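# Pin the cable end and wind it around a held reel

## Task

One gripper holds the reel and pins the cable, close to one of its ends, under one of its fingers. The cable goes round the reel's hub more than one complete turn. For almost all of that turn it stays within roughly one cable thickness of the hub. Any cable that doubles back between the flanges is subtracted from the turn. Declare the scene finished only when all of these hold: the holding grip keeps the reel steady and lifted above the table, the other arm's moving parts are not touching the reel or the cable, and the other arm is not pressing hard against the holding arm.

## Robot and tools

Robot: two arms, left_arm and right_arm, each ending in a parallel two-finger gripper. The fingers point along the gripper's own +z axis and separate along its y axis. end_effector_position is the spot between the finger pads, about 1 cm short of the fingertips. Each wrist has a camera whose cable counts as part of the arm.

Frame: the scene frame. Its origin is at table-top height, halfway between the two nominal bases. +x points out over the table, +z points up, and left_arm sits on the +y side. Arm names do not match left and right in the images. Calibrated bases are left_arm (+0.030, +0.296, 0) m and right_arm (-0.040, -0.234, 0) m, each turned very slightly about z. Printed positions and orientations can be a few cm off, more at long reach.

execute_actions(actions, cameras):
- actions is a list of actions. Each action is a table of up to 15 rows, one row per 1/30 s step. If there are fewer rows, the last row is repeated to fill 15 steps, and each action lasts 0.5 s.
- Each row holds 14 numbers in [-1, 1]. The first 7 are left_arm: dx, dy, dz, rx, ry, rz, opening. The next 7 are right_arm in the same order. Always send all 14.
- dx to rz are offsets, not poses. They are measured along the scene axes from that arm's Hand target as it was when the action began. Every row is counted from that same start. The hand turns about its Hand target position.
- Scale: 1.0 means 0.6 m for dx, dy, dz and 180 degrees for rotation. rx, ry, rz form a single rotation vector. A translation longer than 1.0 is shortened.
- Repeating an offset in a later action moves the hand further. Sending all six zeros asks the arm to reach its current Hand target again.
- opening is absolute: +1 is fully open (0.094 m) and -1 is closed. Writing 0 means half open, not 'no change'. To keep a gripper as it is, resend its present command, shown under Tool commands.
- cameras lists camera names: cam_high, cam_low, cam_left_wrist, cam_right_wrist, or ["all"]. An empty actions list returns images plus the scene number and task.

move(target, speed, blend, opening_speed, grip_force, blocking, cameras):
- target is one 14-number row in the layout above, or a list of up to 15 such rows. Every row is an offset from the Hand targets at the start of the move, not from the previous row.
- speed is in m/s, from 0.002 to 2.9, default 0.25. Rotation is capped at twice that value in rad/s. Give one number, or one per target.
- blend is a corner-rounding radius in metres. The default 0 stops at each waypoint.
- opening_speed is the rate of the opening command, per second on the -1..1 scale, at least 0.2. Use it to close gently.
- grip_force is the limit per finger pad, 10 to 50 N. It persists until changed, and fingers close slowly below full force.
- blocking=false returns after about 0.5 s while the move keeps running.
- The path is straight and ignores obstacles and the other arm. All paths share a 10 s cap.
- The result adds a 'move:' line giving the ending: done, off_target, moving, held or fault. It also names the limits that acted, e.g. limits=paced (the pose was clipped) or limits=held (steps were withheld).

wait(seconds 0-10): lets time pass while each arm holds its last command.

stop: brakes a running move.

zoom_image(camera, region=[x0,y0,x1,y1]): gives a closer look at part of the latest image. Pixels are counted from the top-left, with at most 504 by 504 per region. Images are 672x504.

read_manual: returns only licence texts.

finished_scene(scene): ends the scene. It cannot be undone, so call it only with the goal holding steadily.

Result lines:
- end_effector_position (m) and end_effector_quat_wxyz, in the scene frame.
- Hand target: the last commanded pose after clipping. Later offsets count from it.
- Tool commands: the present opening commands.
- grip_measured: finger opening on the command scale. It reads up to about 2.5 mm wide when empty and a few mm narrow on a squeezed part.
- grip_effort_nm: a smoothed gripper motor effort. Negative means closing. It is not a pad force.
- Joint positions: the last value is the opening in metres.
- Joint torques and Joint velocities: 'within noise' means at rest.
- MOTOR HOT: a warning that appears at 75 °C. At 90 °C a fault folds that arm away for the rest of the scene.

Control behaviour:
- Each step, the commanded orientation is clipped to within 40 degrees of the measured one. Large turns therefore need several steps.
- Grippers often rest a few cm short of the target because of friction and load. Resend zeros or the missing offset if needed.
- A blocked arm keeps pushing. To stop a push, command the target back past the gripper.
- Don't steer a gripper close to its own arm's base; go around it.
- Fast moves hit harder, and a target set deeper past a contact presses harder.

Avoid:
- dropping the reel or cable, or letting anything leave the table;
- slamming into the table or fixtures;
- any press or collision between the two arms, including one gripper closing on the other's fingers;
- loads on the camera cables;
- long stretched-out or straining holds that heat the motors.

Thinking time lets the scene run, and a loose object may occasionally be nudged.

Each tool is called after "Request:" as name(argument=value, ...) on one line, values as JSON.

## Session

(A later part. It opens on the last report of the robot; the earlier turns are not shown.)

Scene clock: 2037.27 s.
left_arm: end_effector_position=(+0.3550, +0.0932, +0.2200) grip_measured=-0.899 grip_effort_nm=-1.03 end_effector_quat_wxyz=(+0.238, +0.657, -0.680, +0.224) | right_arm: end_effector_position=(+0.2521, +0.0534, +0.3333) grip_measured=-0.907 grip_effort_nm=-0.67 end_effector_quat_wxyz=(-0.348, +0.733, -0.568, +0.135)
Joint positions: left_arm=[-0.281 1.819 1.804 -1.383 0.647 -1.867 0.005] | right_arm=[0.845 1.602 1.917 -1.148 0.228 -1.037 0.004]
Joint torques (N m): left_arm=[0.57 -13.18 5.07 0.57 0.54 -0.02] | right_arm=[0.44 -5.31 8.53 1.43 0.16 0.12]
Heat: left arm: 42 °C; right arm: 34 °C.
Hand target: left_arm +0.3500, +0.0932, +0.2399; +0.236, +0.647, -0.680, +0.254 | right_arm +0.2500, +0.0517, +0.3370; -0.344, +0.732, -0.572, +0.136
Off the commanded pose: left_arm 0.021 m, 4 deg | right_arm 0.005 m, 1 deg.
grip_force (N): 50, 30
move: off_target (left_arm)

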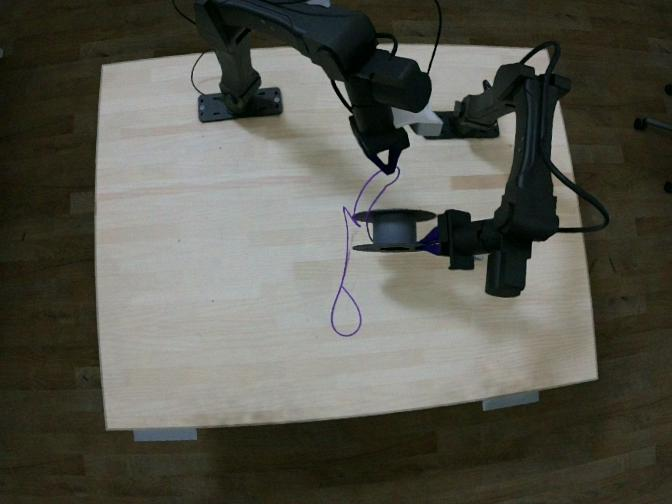

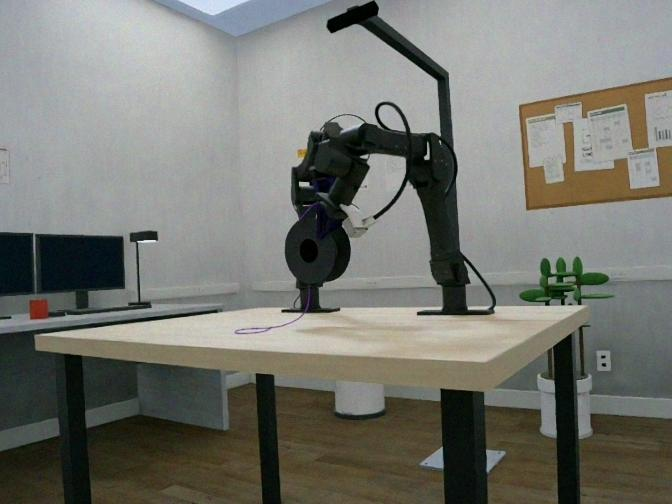

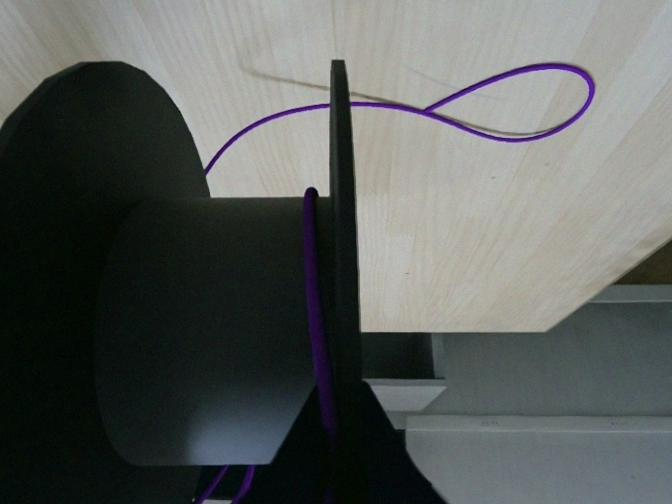

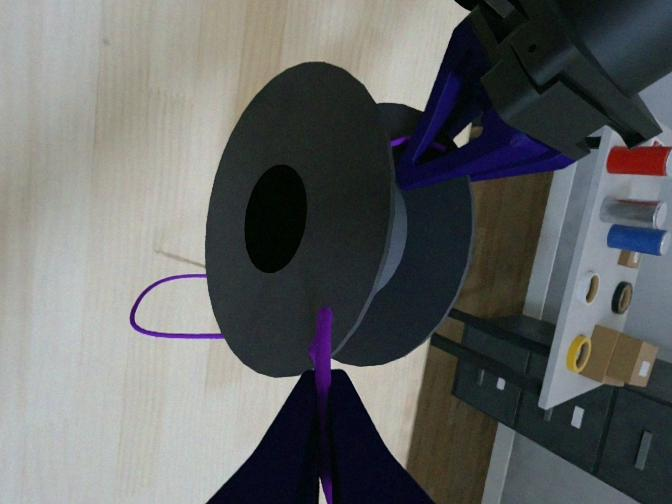

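Request:
move(target=[[0,0,0,0,0,0,-1,0,0.097,0.0,0,0,0,-1],[0,0,0,0,0,0,-1,0,0.155,-0.087,0,0,0,-1]], speed=0.1, blend=[0.03,0], cameras=["all"])

Request:
zoom_image(camera="cam_high", region=[250, 130, 450, 330])

Request:
zoom_image(camera="cam_low", region=[200, 160, 400, 340])

Scene clock: 2071.90 s.
left_arm: end_effector_position=(+0.3558, +0.0962, +0.2212) grip_measured=-0.899 grip_effort_nm=-1.03 end_effector_quat_wxyz=(+0.230, +0.653, -0.685, +0.227) | right_arm: end_effector_position=(+0.2567, +0.1313, +0.2906) grip_measured=-0.907 grip_effort_nm=-0.67 end_effector_quat_wxyz=(-0.339, +0.727, -0.578, +0.152)
Joint positions: left_arm=[-0.276 1.812 1.804 -1.383 0.637 -1.849 0.005] | right_arm=[0.994 1.819 1.993 -1.062 0.367 -0.906 0.004]
Joint torques (N m): left_arm=[0.21 -12.45 5.22 0.56 0.63 -0.16] | right_arm=[1.76 -7.36 5.29 2 -0.05 0.13]
Heat: left arm: 43 °C; right arm: 35 °C.
Hand target: left_arm +0.3500, +0.0932, +0.2399; +0.235, +0.647, -0.680, +0.254 | right_arm +0.2499, +0.1448, +0.2848; -0.345, +0.732, -0.572, +0.136
Off the commanded pose: left_arm 0.020 m, 3 deg | right_arm 0.016 m, 2 deg.
grip_force (N): 50, 30
move: off_target (left_arm, right_arm); blend cut to 0.0291 m at target 1

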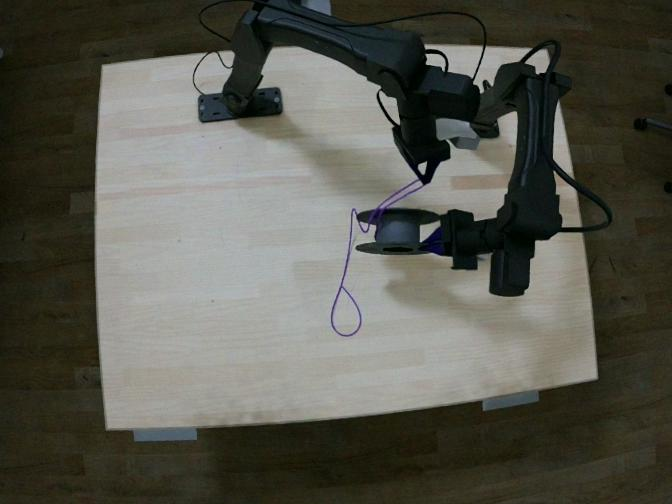

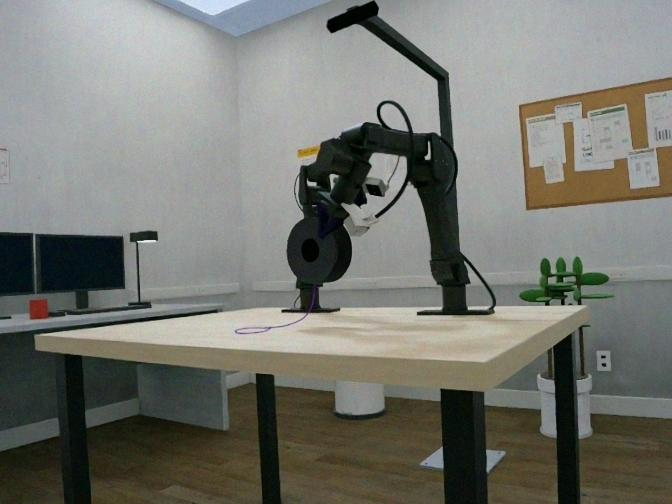

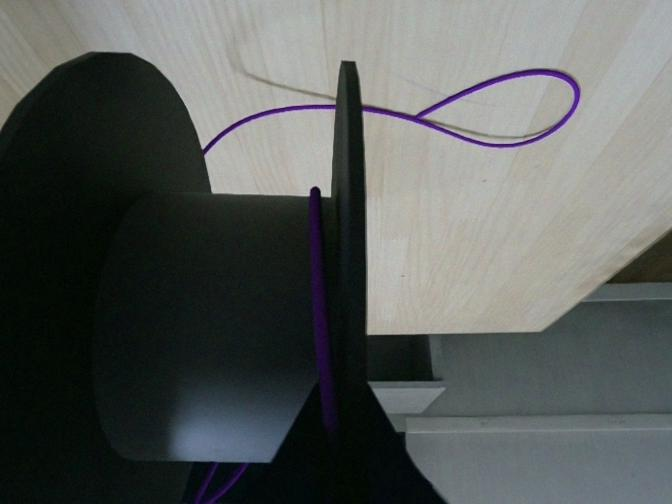

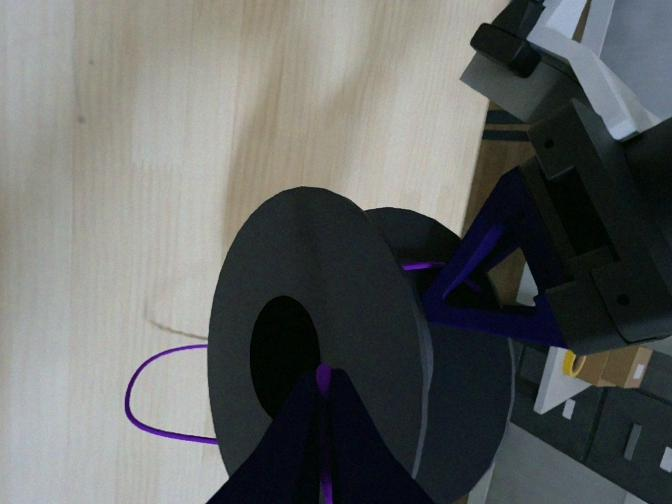

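Scaled by 2.520.

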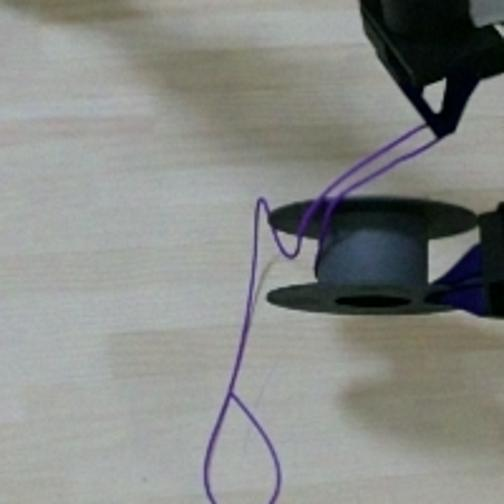

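Scaled by 2.520.

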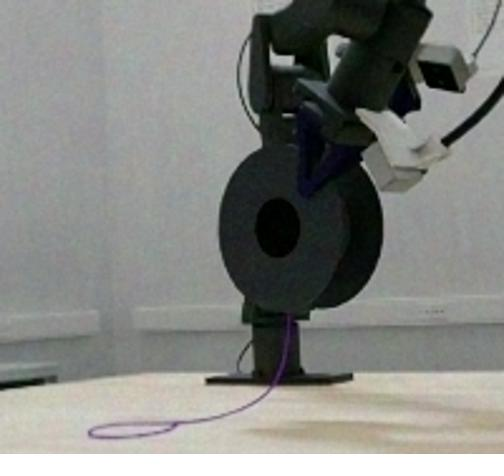

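Request:
move(target=[[0,0,0,0,0,0,-1,0,-0.058,0.087,0,0,0,-1],[0,0,0,0,0,0,-1,0,-0.155,0.087,0,0,0,-1],[0,0,0,0,0,0,-1,0.04,-0.375,0.067,0,0,0,-1],[0,0,0,0,0,0,-1,0.11,-0.50,-0.05,-0.0323,0.1045,0.0198,-1]], speed=0.15, blend=[0.03,0.03,0.03,0], cameras=["all"])

Request:
zoom_image(camera="cam_high", region=[250, 130, 450, 330])

Scene clock: 2103.77 s.
left_arm: end_effector_position=(+0.3558, +0.0962, +0.2212) grip_measured=-0.899 grip_effort_nm=-1.04 end_effector_quat_wxyz=(+0.230, +0.654, -0.684, +0.227) | right_arm: end_effector_position=(+0.3206, -0.1558, +0.2511) grip_measured=-0.907 grip_effort_nm=-0.67 end_effector_quat_wxyz=(-0.214, +0.776, -0.591, +0.044)
Joint positions: left_arm=[-0.276 1.812 1.804 -1.383 0.637 -1.852 0.005] | right_arm=[0.058 1.672 1.833 -1.367 -0.255 -1.705 0.004]
Joint torques (N m): left_arm=[0.21 -12.49 5.19 0.56 0.64 -0.13] | right_arm=[-0.46 -5.9 8.34 0.75 -0.24 -0.04]
Heat: left arm: 41 °C; right arm: 34 °C.
Hand target: left_arm +0.3500, +0.0932, +0.2399; +0.235, +0.647, -0.680, +0.254 | right_arm +0.3159, -0.1552, +0.2548; -0.213, +0.778, -0.590, +0.032
Off the commanded pose: left_arm 0.020 m, 3 deg | right_arm 0.006 m, 1 deg.
grip_force (N): 50, 30
move: off_target (left_arm); blend cut to 0.0291 m at target 1, 0.0291 m at target 2

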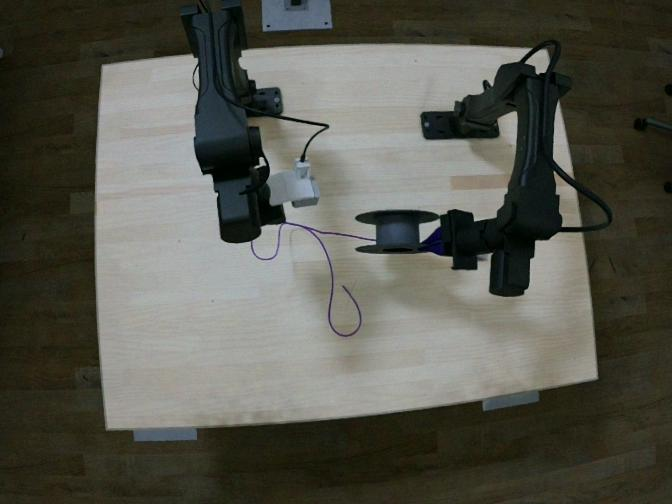

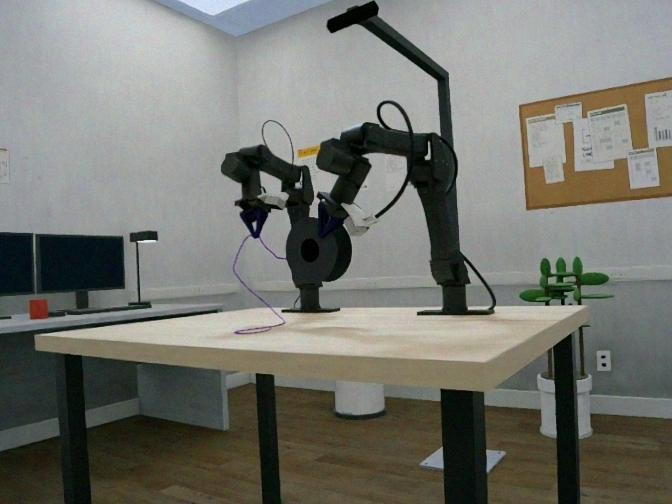

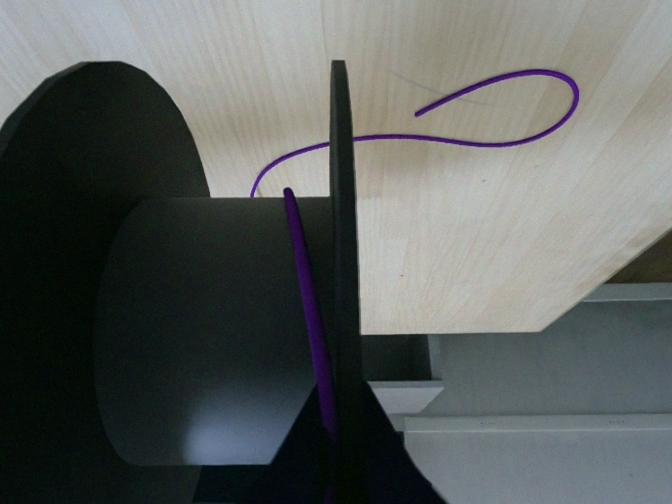

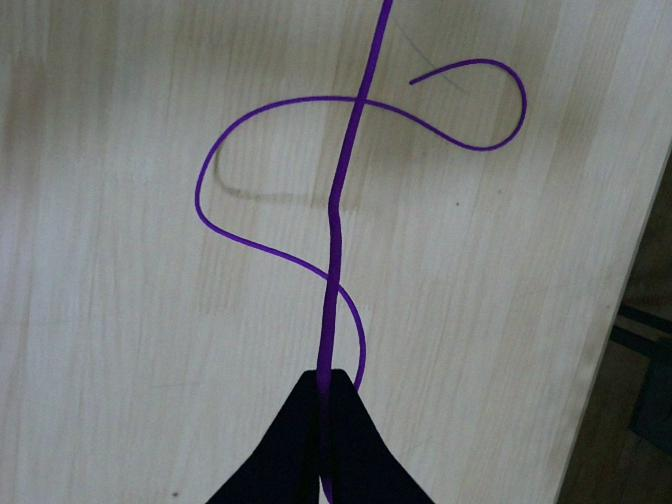

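Scaled by 2.520.

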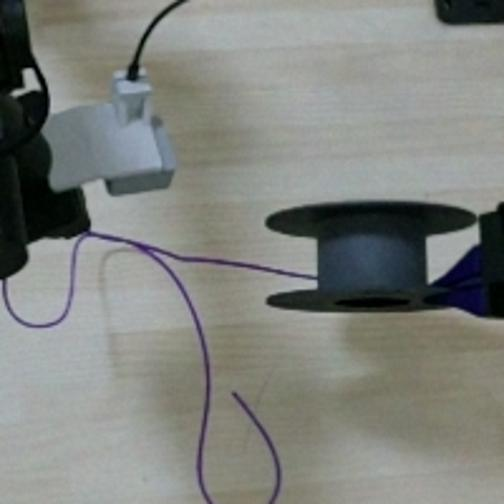

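Request:
move(target=[[0,0,0,0,0,0,-1,-0.0765,-0.04,-0.32,-0.0323,0.1045,0.0198,-1],[0,0,0,0,0,0,-1,-0.0765,-0.04,-0.385,-0.0323,0.1045,0.0198,-1]], speed=0.15, blend=[0.01,0], cameras=["cam_right_wrist","cam_high"])

Scene clock: 2126.40 s.
left_arm: end_effector_position=(+0.3526, +0.0897, +0.2250) grip_measured=-0.899 grip_effort_nm=-1.03 end_effector_quat_wxyz=(+0.246, +0.649, -0.681, +0.233) | right_arm: end_effector_position=(+0.2829, -0.1688, +0.0348) grip_measured=-0.907 grip_effort_nm=-0.67 end_effector_quat_wxyz=(-0.105, +0.801, -0.586, -0.062)
Joint positions: left_arm=[-0.282 1.812 1.804 -1.383 0.672 -1.858 0.005] | right_arm=[0.035 1.812 1.185 -0.903 -0.241 -1.809 0.004]
Joint torques (N m): left_arm=[0.66 -12.56 5.09 0.58 0.32 -0.1] | right_arm=[-1.09 -6.23 4.05 0.29 0.19 -0.08]
Heat: left arm: 41 °C; right arm: 36 °C.
Hand target: left_arm +0.3500, +0.0932, +0.2399; +0.235, +0.647, -0.680, +0.254 | right_arm +0.2699, -0.1793, +0.0237; -0.075, +0.800, -0.590, -0.072
Off the commanded pose: left_arm 0.016 m, 3 deg | right_arm 0.020 m, 4 deg.
grip_force (N): 50, 30
move: off_target (left_arm, right_arm)
Images, in order (width x height): cam_high 672x504, cam_right_wrist 672x504.

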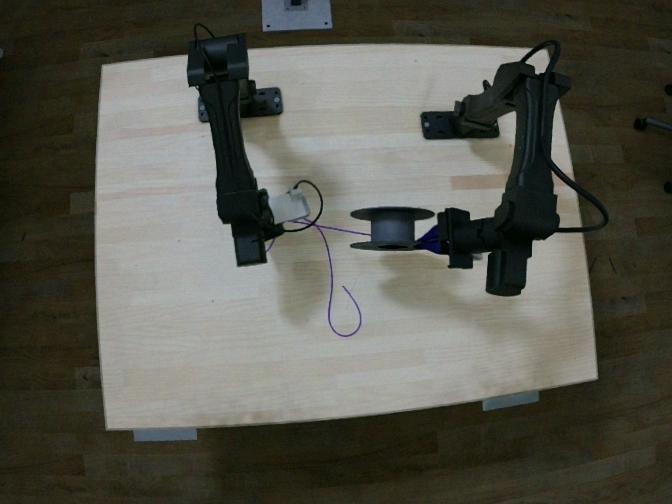

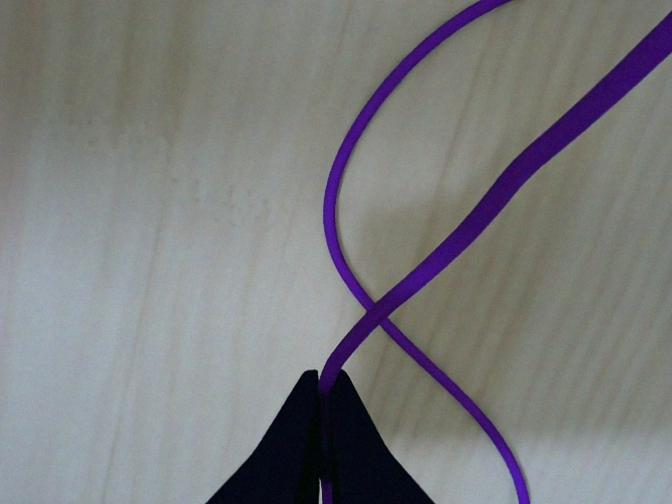

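Request:
move(target=[[0,0,0,0,0,0,-1,0,0,-0.025,0,0,0,-1],[0,0,0,0,0,0,-1,0,0,-0.025,0,0,0,-0.4]], speed=0.08, opening_speed=0.4, cameras=["cam_right_wrist"])

Request:
move(target=[0,0,0,0,0,0,-1,-0.05,-0.05,0.2,0,0,0,-0.4], speed=0.15, cameras=["cam_right_wrist","cam_high","cam_left_wrist"])

Scene clock: 2158.80 s.
left_arm: end_effector_position=(+0.3537, +0.0938, +0.2207) grip_measured=-0.899 grip_effort_nm=-1.03 end_effector_quat_wxyz=(+0.237, +0.654, -0.682, +0.226) | right_arm: end_effector_position=(+0.2846, -0.1761, +0.0172) grip_measured=-0.403 grip_effort_nm=0.13 end_effector_quat_wxyz=(-0.093, +0.802, -0.589, -0.050)
Joint positions: left_arm=[-0.28 1.812 1.798 -1.382 0.648 -1.859 0.005] | right_arm=[0.031 1.838 1.149 -0.837 -0.207 -1.81 0.028]
Joint torques (N m): left_arm=[0.51 -12.57 5.52 0.56 0.54 -0.09] | right_arm=[-0.7 -6.37 4.22 0.23 -0.09 -0.07]
Heat: left arm: 41 °C; right arm: 33 °C.
Hand target: left_arm +0.3499, +0.0932, +0.2399; +0.236, +0.647, -0.680, +0.253 | right_arm +0.2699, -0.1792, +0.0088; -0.075, +0.800, -0.590, -0.072
Off the commanded pose: left_arm 0.020 m, 3 deg | right_arm 0.017 m, 3 deg.
grip_force (N): 50, 30
move: off_target (left_arm, right_arm); target 2's new opening was sent with right_arm's hand 0.026 m and 5 deg from that target
Images, in order (width x height): cam_right_wrist 672x504.

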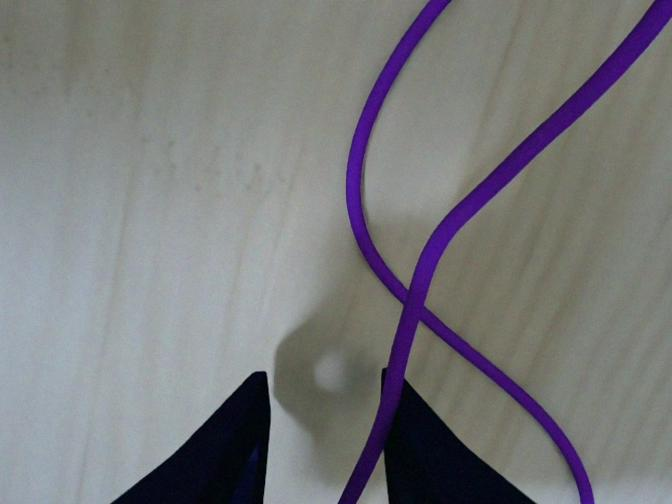

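Scene clock: 2160.50 s.
left_arm: end_effector_position=(+0.3537, +0.0938, +0.2207) grip_measured=-0.899 grip_effort_nm=-1.04 end_effector_quat_wxyz=(+0.237, +0.654, -0.682, +0.226) | right_arm: end_effector_position=(+0.2440, -0.2077, +0.1199) grip_measured=-0.403 grip_effort_nm=0.13 end_effector_quat_wxyz=(-0.076, +0.800, -0.592, -0.069)
Joint positions: left_arm=[-0.28 1.812 1.798 -1.382 0.648 -1.859 0.005] | right_arm=[-0.07 1.641 1.34 -1.299 -0.205 -1.911 0.028]
Joint torques (N m): left_arm=[0.5 -12.57 5.52 0.57 0.54 -0.09] | right_arm=[-0.58 -6.97 7.79 -0.07 -0.1 -0.08]
Heat: left arm: 41 °C; right arm: 33 °C.
Hand target: left_arm +0.3499, +0.0931, +0.2399; +0.236, +0.647, -0.680, +0.253 | right_arm +0.2399, -0.2093, +0.1288; -0.075, +0.800, -0.590, -0.072
Off the commanded pose: left_arm 0.020 m, 3 deg | right_arm 0.010 m, 0 deg.
grip_force (N): 50, 30
move: off_target (left_arm)
Images, in order (width x height): cam_high 672x504, cam_left_wrist 672x504, cam_right_wrist 672x504.

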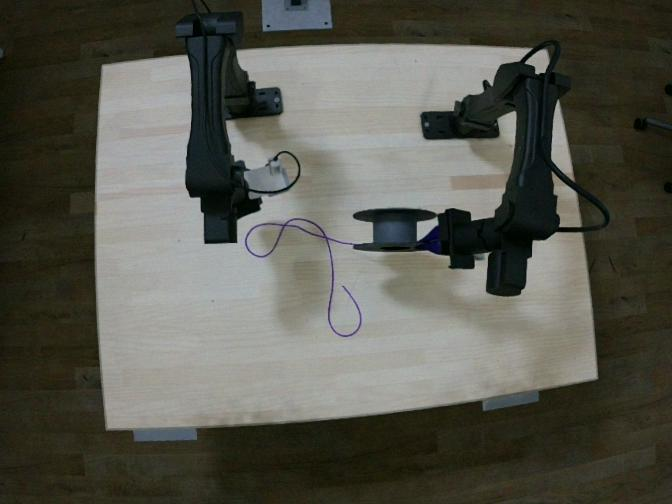

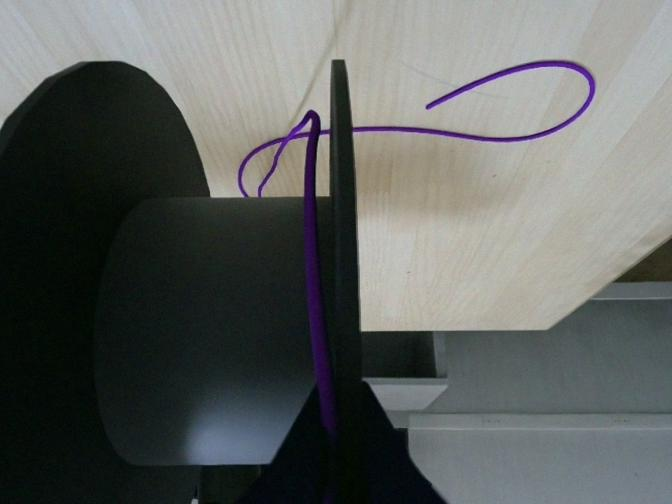

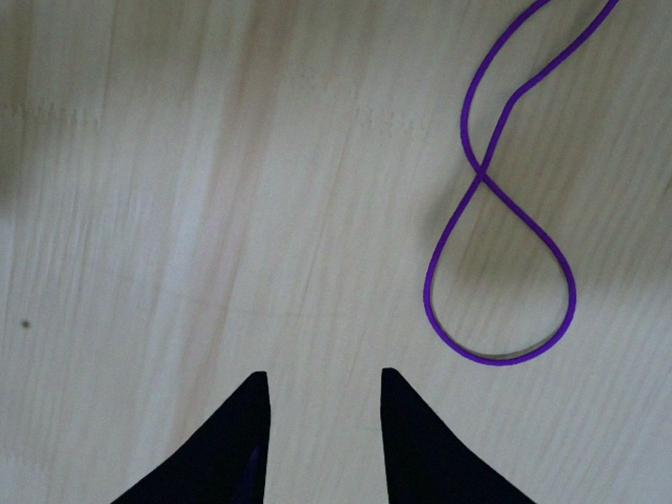

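Request:
move(target=[0,0,0,0,0,0,-1,0.05,0.12,0.0,0,0,-0.283,0.0], speed=0.2, cameras=["cam_right_wrist"])

Scene clock: 2191.00 s.
left_arm: end_effector_position=(+0.3537, +0.0938, +0.2207) grip_measured=-0.899 grip_effort_nm=-1.03 end_effector_quat_wxyz=(+0.237, +0.654, -0.682, +0.226) | right_arm: end_effector_position=(+0.2734, -0.1380, +0.1281) grip_measured=-0.003 grip_effort_nm=0.13 end_effector_quat_wxyz=(+0.099, -0.469, +0.877, +0.034)
Joint positions: left_arm=[-0.28 1.812 1.798 -1.382 0.648 -1.859 0.005] | right_arm=[0.201 1.615 1.34 -1.12 -0.116 -0.743 0.047]
Joint torques (N m): left_arm=[0.5 -12.57 5.53 0.56 0.54 -0.09] | right_arm=[0.66 -7.15 5.56 0.8 -0.01 0.1]
Heat: left arm: 41 °C; right arm: 35 °C.
Hand target: left_arm +0.3499, +0.0931, +0.2399; +0.236, +0.647, -0.680, +0.253 | right_arm +0.2699, -0.1373, +0.1288; +0.099, -0.469, +0.877, +0.033
Off the commanded pose: left_arm 0.020 m, 3 deg | right_arm 0.004 m, 0 deg.
grip_force (N): 50, 30
move: off_target (left_arm)
Images, in order (width x height): cam_right_wrist 672x504.

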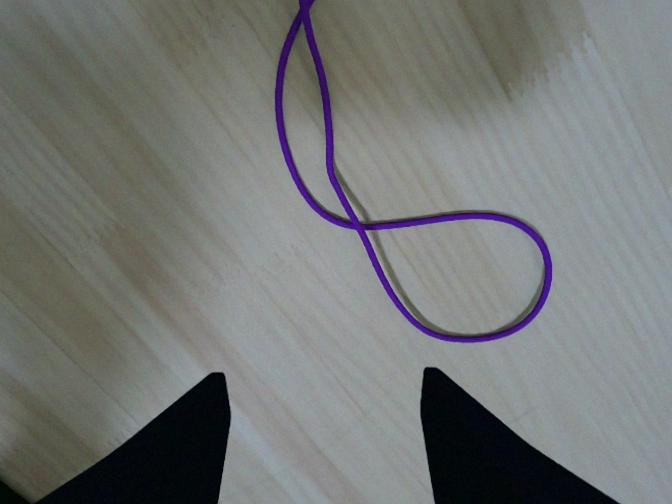

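Request:
move(target=[0,0,0,0,0,0,-1,0.039,0.138,-0.11,0,0,0,-0.45], speed=0.12, cameras=["cam_right_wrist"])

Scene clock: 2205.63 s.
left_arm: end_effector_position=(+0.3532, +0.0955, +0.2194) grip_measured=-0.899 grip_effort_nm=-1.03 end_effector_quat_wxyz=(+0.234, +0.655, -0.684, +0.222) | right_arm: end_effector_position=(+0.2962, -0.0563, +0.0661) grip_measured=-0.447 grip_effort_nm=-0.15 end_effector_quat_wxyz=(+0.106, -0.467, +0.877, +0.033)
Joint positions: left_arm=[-0.28 1.812 1.798 -1.388 0.637 -1.854 0.005] | right_arm=[0.419 1.817 1.321 -0.866 -0.073 -0.523 0.026]
Joint torques (N m): left_arm=[0.53 -12.52 5.59 0.59 0.64 -0.11] | right_arm=[0.83 -7.13 6.05 0.85 -0.03 0.09]
Heat: left arm: 42 °C; right arm: 34 °C.
Hand target: left_arm +0.3499, +0.0931, +0.2399; +0.236, +0.647, -0.680, +0.253 | right_arm +0.2933, -0.0545, +0.0628; +0.099, -0.469, +0.877, +0.033
Off the commanded pose: left_arm 0.021 m, 4 deg | right_arm 0.005 m, 1 deg.
grip_force (N): 50, 30
move: off_target (left_arm)
Images, in order (width x height): cam_right_wrist 672x504.

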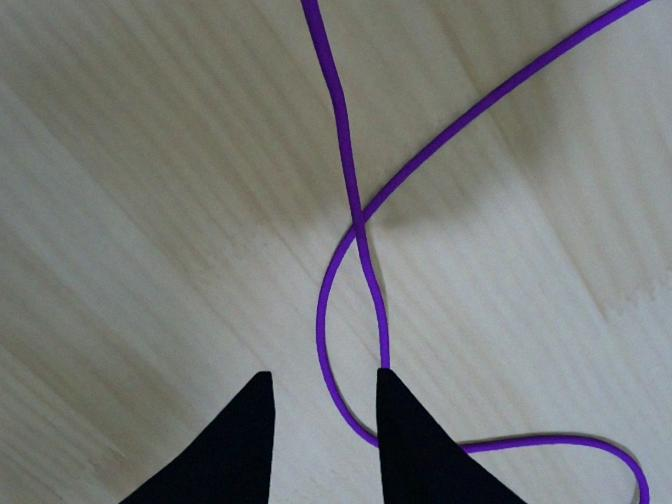

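Request:
move(target=[[0,0,0,0,0,0,-1,-0.010,0.0055,-0.075,0,0,0,-0.45],[0,0,0,0,0,0,-1,-0.013,0.0055,-0.091,0,0,0,-0.45]], speed=0.08, cameras=["cam_right_wrist"])

Scene clock: 2215.40 s.
left_arm: end_effector_position=(+0.3538, +0.0953, +0.2195) grip_measured=-0.899 grip_effort_nm=-1.03 end_effector_quat_wxyz=(+0.233, +0.654, -0.684, +0.223) | right_arm: end_effector_position=(+0.2932, -0.0506, +0.0173) grip_measured=-0.447 grip_effort_nm=-0.15 end_effector_quat_wxyz=(+0.113, -0.467, +0.876, +0.032)
Joint positions: left_arm=[-0.28 1.812 1.798 -1.385 0.637 -1.854 0.005] | right_arm=[0.438 1.868 1.177 -0.654 -0.069 -0.504 0.026]
Joint torques (N m): left_arm=[0.51 -12.53 5.59 0.57 0.64 -0.12] | right_arm=[0.75 -6.95 4.55 0.91 -0.01 0.09]
Heat: left arm: 42 °C; right arm: 34 °C.
Hand target: left_arm +0.3499, +0.0931, +0.2399; +0.236, +0.647, -0.680, +0.253 | right_arm +0.2856, -0.0512, +0.0082; +0.099, -0.469, +0.877, +0.033
Off the commanded pose: left_arm 0.021 m, 4 deg | right_arm 0.012 m, 2 deg.
grip_force (N): 50, 30
move: off_target (left_arm, right_arm)
Images, in order (width x height): cam_right_wrist 672x504.

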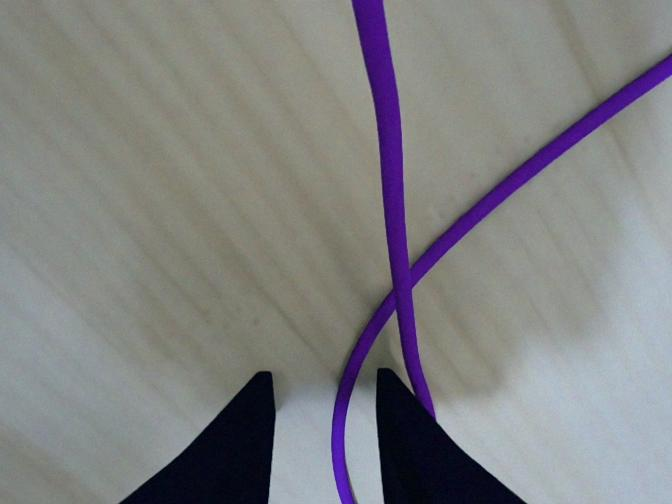

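Request:
move(target=[[0,0,0,0,0,0,-1,0,0,-0.008,0,0,0,-0.45],[0,0,0,0,0,0,-1,0,0,-0.008,0,0,0,-1]], speed=0.05, opening_speed=0.5, cameras=["cam_right_wrist"])

Scene clock: 2221.83 s.
left_arm: end_effector_position=(+0.3538, +0.0953, +0.2195) grip_measured=-0.899 grip_effort_nm=-1.03 end_effector_quat_wxyz=(+0.233, +0.654, -0.684, +0.223) | right_arm: end_effector_position=(+0.2957, -0.0493, +0.0167) grip_measured=-0.915 grip_effort_nm=-0.63 end_effector_quat_wxyz=(+0.118, -0.467, +0.876, +0.032)
Joint positions: left_arm=[-0.28 1.812 1.798 -1.385 0.637 -1.854 0.005] | right_arm=[0.438 1.871 1.175 -0.639 -0.069 -0.504 0.004]
Joint torques (N m): left_arm=[0.53 -12.53 5.57 0.57 0.64 -0.11] | right_arm=[0.72 -6.46 4.04 0.95 -0.01 0.06]
Heat: left arm: 42 °C; right arm: 33 °C.
Hand target: left_arm +0.3499, +0.0931, +0.2399; +0.236, +0.647, -0.680, +0.253 | right_arm +0.2855, -0.0513, +0.0033; +0.099, -0.469, +0.877, +0.033
Off the commanded pose: left_arm 0.021 m, 4 deg | right_arm 0.017 m, 2 deg.
grip_force (N): 50, 30
move: off_target (left_arm, right_arm); target 2's new opening was sent with right_arm's hand 0.017 m and 2 deg from that target
Images, in order (width x height): cam_right_wrist 672x504.

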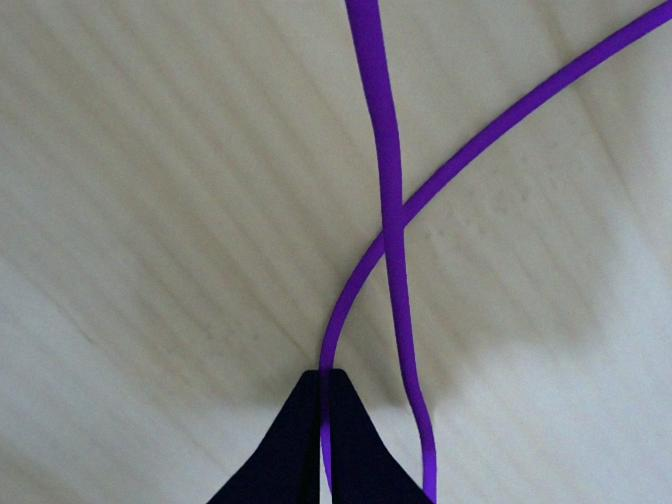

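Request:
move(target=[[0,0,0,0,0,0,-1,-0.05,0,0.018,0,0,0,-1],[0,0,0,0,0,0,-1,-0.34,0.033,0.022,0,0,0,-1]], speed=0.12, blend=[0.01,0], cameras=["all"])

Scene clock: 2231.90 s.
left_arm: end_effector_position=(+0.3483, +0.1000, +0.2247) grip_measured=-0.896 grip_effort_nm=-1.03 end_effector_quat_wxyz=(+0.234, +0.655, -0.680, +0.230) | right_arm: end_effector_position=(+0.0888, -0.0251, +0.0166) grip_measured=-0.917 grip_effort_nm=-0.67 end_effector_quat_wxyz=(+0.111, -0.462, +0.879, +0.036)
Joint positions: left_arm=[-0.267 1.778 1.771 -1.385 0.649 -1.852 0.005] | right_arm=[1.028 1.363 0.642 -0.624 0.06 0.083 0.004]
Joint torques (N m): left_arm=[-0.59 -9.39 7.84 0.55 0.53 -0.12] | right_arm=[0.7 -4.86 5.31 0.57 -0.03 -0.02]
Heat: left arm: 41 °C; right arm: 33 °C.
Hand target: left_arm +0.3500, +0.0932, +0.2399; +0.236, +0.647, -0.680, +0.253 | right_arm +0.0815, -0.0314, +0.0166; +0.099, -0.469, +0.877, +0.033
Off the commanded pose: left_arm 0.017 m, 3 deg | right_arm 0.010 m, 2 deg.
grip_force (N): 50, 30
move: off_target (left_arm)

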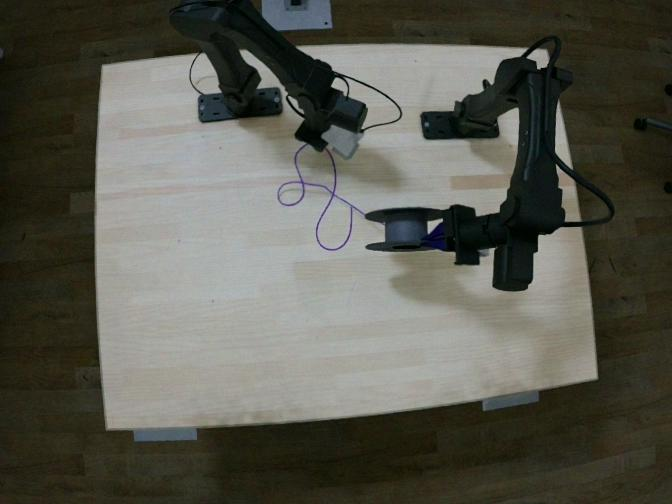

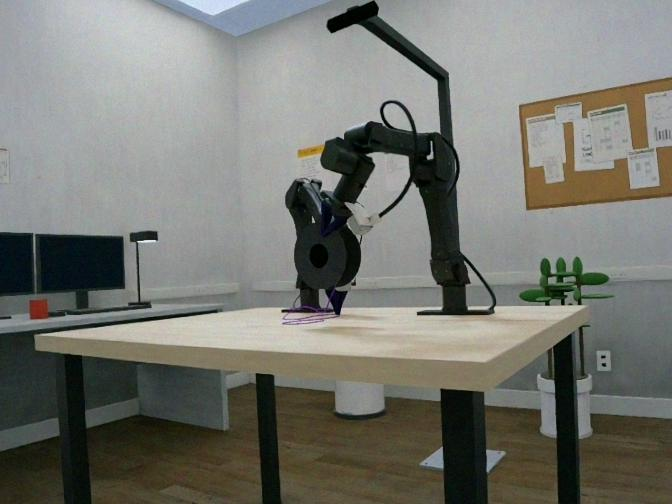

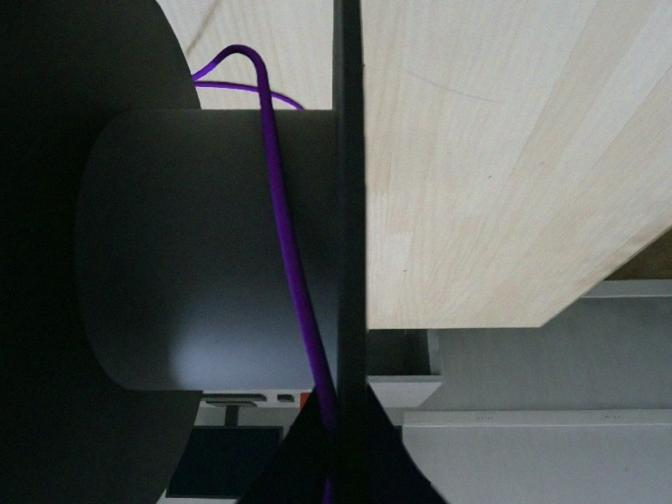

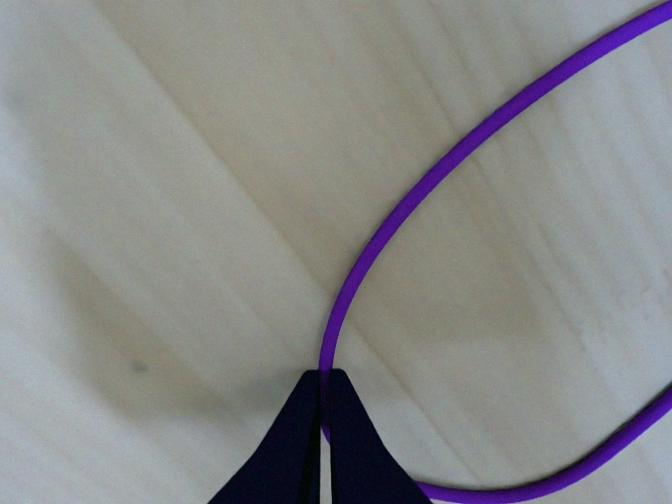

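Request:
zoom_image(camera="cam_high", region=[260, 120, 460, 280])

Request:
zoom_image(camera="cam_low", region=[240, 200, 400, 340])

Scaled by 2.520.

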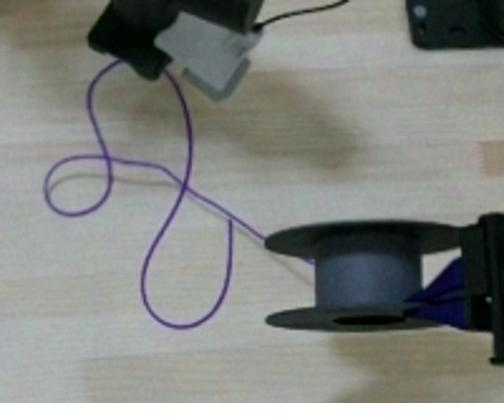

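Scaled by 3.150.

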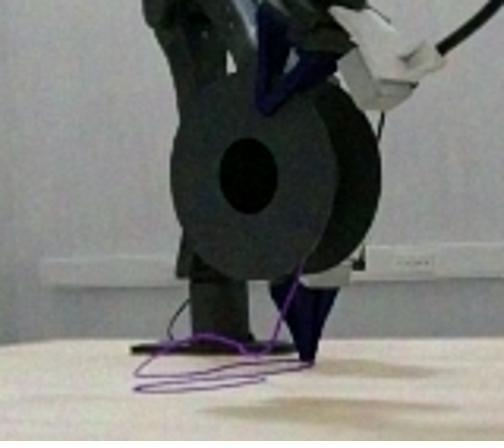

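Request:
move(target=[[0,0,0,0,0,0,-1,0,0,0,0,0,0,-0.3],[0,0,0,0,0,0,-1,0.0,-0.05,0.2,0,0,0,-0.3]], speed=0.15, opening_speed=0.5, cameras=["cam_right_wrist","cam_high"])

Request:
zoom_image(camera="cam_high", region=[220, 120, 420, 280])

Scene clock: 2268.77 s.
left_arm: end_effector_position=(+0.3484, +0.1000, +0.2248) grip_measured=-0.896 grip_effort_nm=-1.04 end_effector_quat_wxyz=(+0.234, +0.655, -0.680, +0.231) | right_arm: end_effector_position=(+0.0830, -0.0588, +0.1293) grip_measured=-0.303 grip_effort_nm=0.13 end_effector_quat_wxyz=(+0.101, -0.468, +0.877, +0.031)
Joint positions: left_arm=[-0.267 1.778 1.771 -1.384 0.649 -1.852 0.005] | right_arm=[0.96 1.144 0.965 -1.184 0.043 0.006 0.033]
Joint torques (N m): left_arm=[-0.61 -9.39 7.86 0.58 0.53 -0.14] | right_arm=[-0.69 -2.88 8.34 0.51 -0.02 -0.05]
Heat: left arm: 37 °C; right arm: 33 °C.
Hand target: left_arm +0.3500, +0.0932, +0.2399; +0.235, +0.647, -0.680, +0.254 | right_arm +0.0815, -0.0614, +0.1365; +0.099, -0.469, +0.877, +0.033
Off the commanded pose: left_arm 0.017 m, 3 deg | right_arm 0.008 m, 0 deg.
grip_force (N): 50, 30
move: off_target (left_arm)
Images, in order (width x height): cam_high 672x504, cam_right_wrist 672x504.

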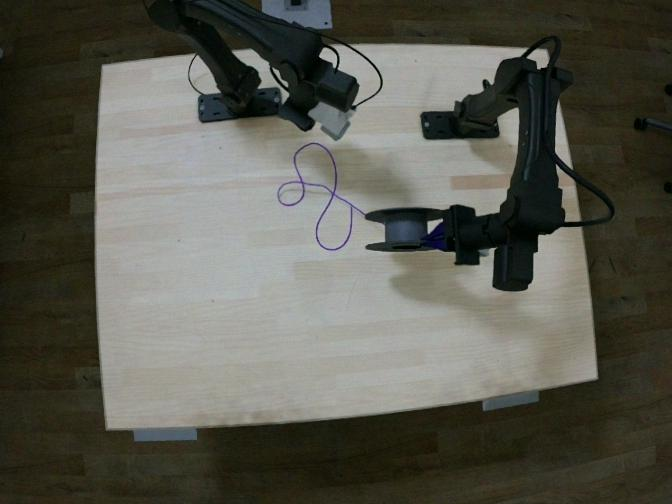

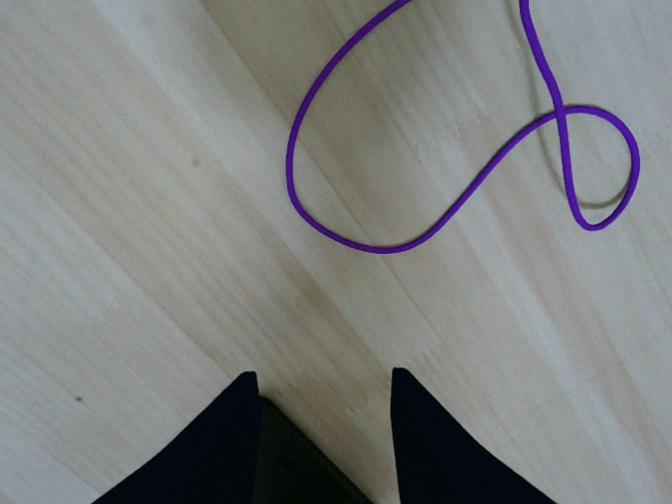

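Scaled by 2.520.

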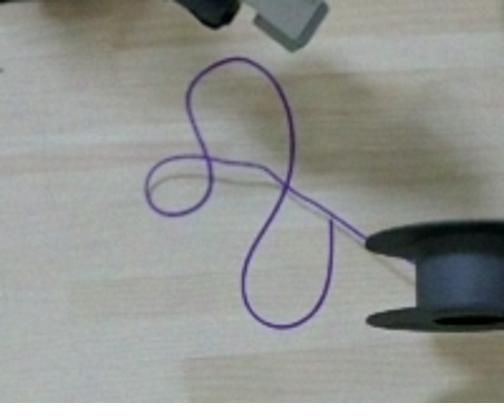

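Request:
move(target=[0,0,0,0,0,0,-1,0.18,-0.183,-0.01,0,0,0.256,-0.3], speed=0.2, cameras=["cam_right_wrist","cam_low"])

Scene clock: 2310.10 s.
left_arm: end_effector_position=(+0.3484, +0.1000, +0.2248) grip_measured=-0.896 grip_effort_nm=-1.04 end_effector_quat_wxyz=(+0.234, +0.655, -0.680, +0.231) | right_arm: end_effector_position=(+0.1921, -0.1724, +0.1248) grip_measured=-0.303 grip_effort_nm=0.13 end_effector_quat_wxyz=(-0.079, +0.775, -0.625, -0.056)
Joint positions: left_arm=[-0.267 1.778 1.771 -1.384 0.649 -1.852 0.005] | right_arm=[0.083 1.408 1.14 -1.268 -0.19 -1.668 0.033]
Joint torques (N m): left_arm=[-0.61 -9.39 7.83 0.59 0.53 -0.14] | right_arm=[-0.65 -3.48 8.32 0.1 -0.23 -0.06]
Heat: left arm: 36 °C; right arm: 38 °C.
Hand target: left_arm +0.3500, +0.0932, +0.2399; +0.235, +0.647, -0.680, +0.254 | right_arm +0.1894, -0.1712, +0.1305; -0.078, +0.775, -0.624, -0.069
Off the commanded pose: left_arm 0.017 m, 3 deg | right_arm 0.006 m, 2 deg.
grip_force (N): 50, 30
move: off_target (left_arm)
Images, in order (width x height): cam_low 672x504, cam_right_wrist 672x504.

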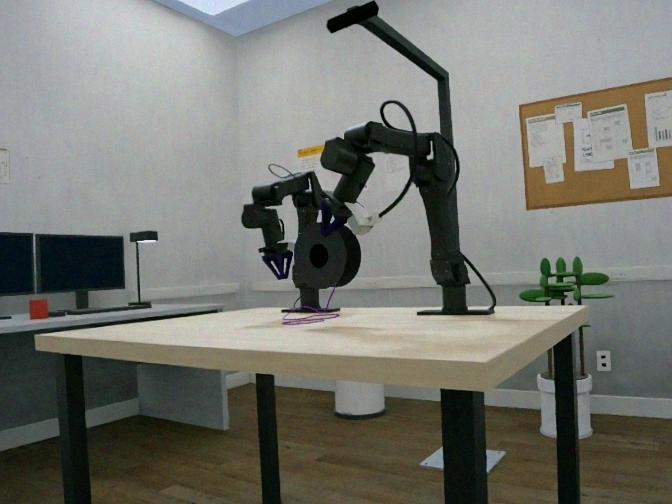

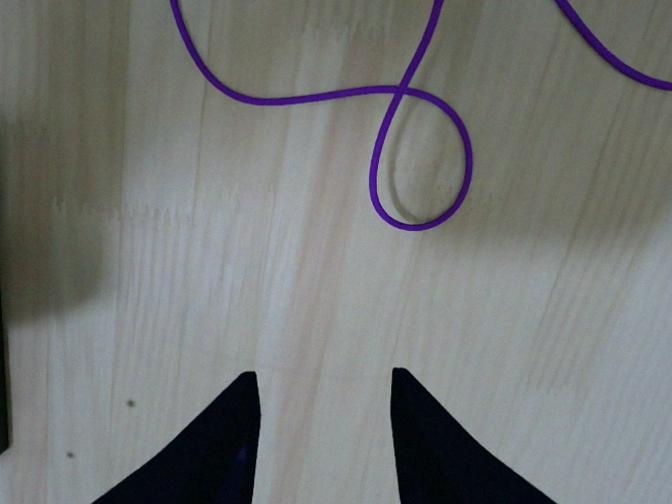

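Request:
move(target=[0,0,0,0,0,0,-1,0.024,0.083,-0.11,0,0,-0.1,-0.35], speed=0.12, cameras=["cam_right_wrist"])

Scene clock: 2326.57 s.
left_arm: end_effector_position=(+0.3484, +0.1000, +0.2248) grip_measured=-0.896 grip_effort_nm=-1.03 end_effector_quat_wxyz=(+0.234, +0.655, -0.680, +0.231) | right_arm: end_effector_position=(+0.2111, -0.1211, +0.0716) grip_measured=-0.347 grip_effort_nm=-0.15 end_effector_quat_wxyz=(+0.101, -0.668, +0.735, +0.049)
Joint positions: left_arm=[-0.267 1.778 1.771 -1.384 0.649 -1.852 0.005] | right_arm=[0.275 1.473 0.974 -0.928 -0.174 -1.157 0.031]
Joint torques (N m): left_arm=[-0.61 -9.4 7.84 0.58 0.53 -0.14] | right_arm=[0.68 -4.19 4.67 0.71 -0.09 0.1]
Heat: left arm: 36 °C; right arm: 37 °C.
Hand target: left_arm +0.3500, +0.0932, +0.2399; +0.235, +0.647, -0.680, +0.254 | right_arm +0.2039, -0.1214, +0.0646; +0.088, -0.667, +0.737, +0.056
Off the commanded pose: left_arm 0.017 m, 3 deg | right_arm 0.010 m, 2 deg.
grip_force (N): 50, 30
move: off_target (left_arm)
Images, in order (width x height): cam_right_wrist 672x504.

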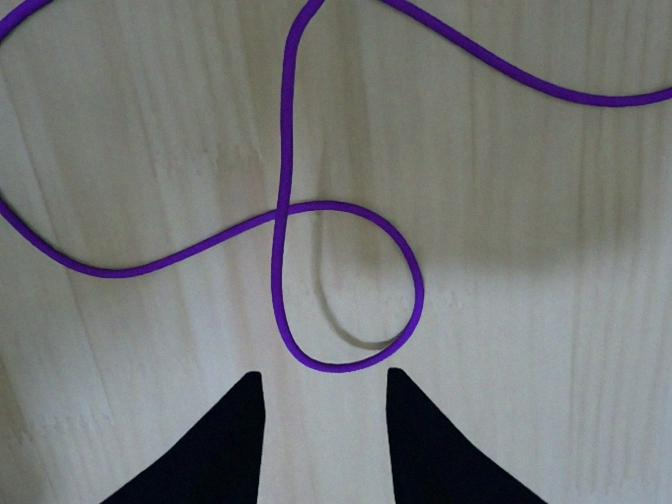

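Request:
move(target=[[0,0,0,0,0,0,-1,-0.03,0.003,-0.05,0,0,0,-0.35],[0,0,0,0,0,0,-1,-0.037,0.003,-0.085,0,0,0,-0.35]], speed=0.08, cameras=["cam_right_wrist"])

Scene clock: 2340.17 s.
left_arm: end_effector_position=(+0.3484, +0.1000, +0.2248) grip_measured=-0.896 grip_effort_nm=-1.04 end_effector_quat_wxyz=(+0.234, +0.655, -0.680, +0.231) | right_arm: end_effector_position=(+0.1895, -0.1189, +0.0199) grip_measured=-0.347 grip_effort_nm=-0.14 end_effector_quat_wxyz=(+0.101, -0.668, +0.736, +0.050)
Joint positions: left_arm=[-0.267 1.778 1.771 -1.384 0.649 -1.852 0.005] | right_arm=[0.312 1.473 0.754 -0.702 -0.17 -1.119 0.031]
Joint torques (N m): left_arm=[-0.61 -9.39 7.84 0.58 0.53 -0.14] | right_arm=[0.69 -3.74 4.41 0.73 -0.07 0.11]
Heat: left arm: 35 °C; right arm: 35 °C.
Hand target: left_arm +0.3500, +0.0932, +0.2399; +0.235, +0.647, -0.680, +0.254 | right_arm +0.1817, -0.1196, +0.0136; +0.088, -0.667, +0.737, +0.056
Off the commanded pose: left_arm 0.017 m, 3 deg | right_arm 0.010 m, 2 deg.
grip_force (N): 50, 30
move: off_target (left_arm)
Images, in order (width x height): cam_right_wrist 672x504.

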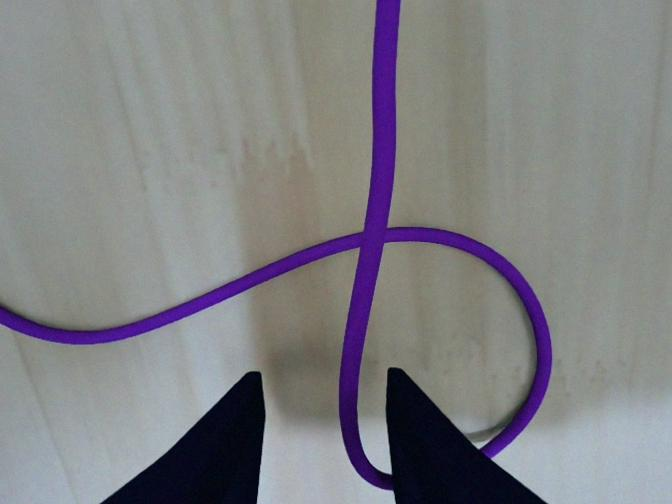

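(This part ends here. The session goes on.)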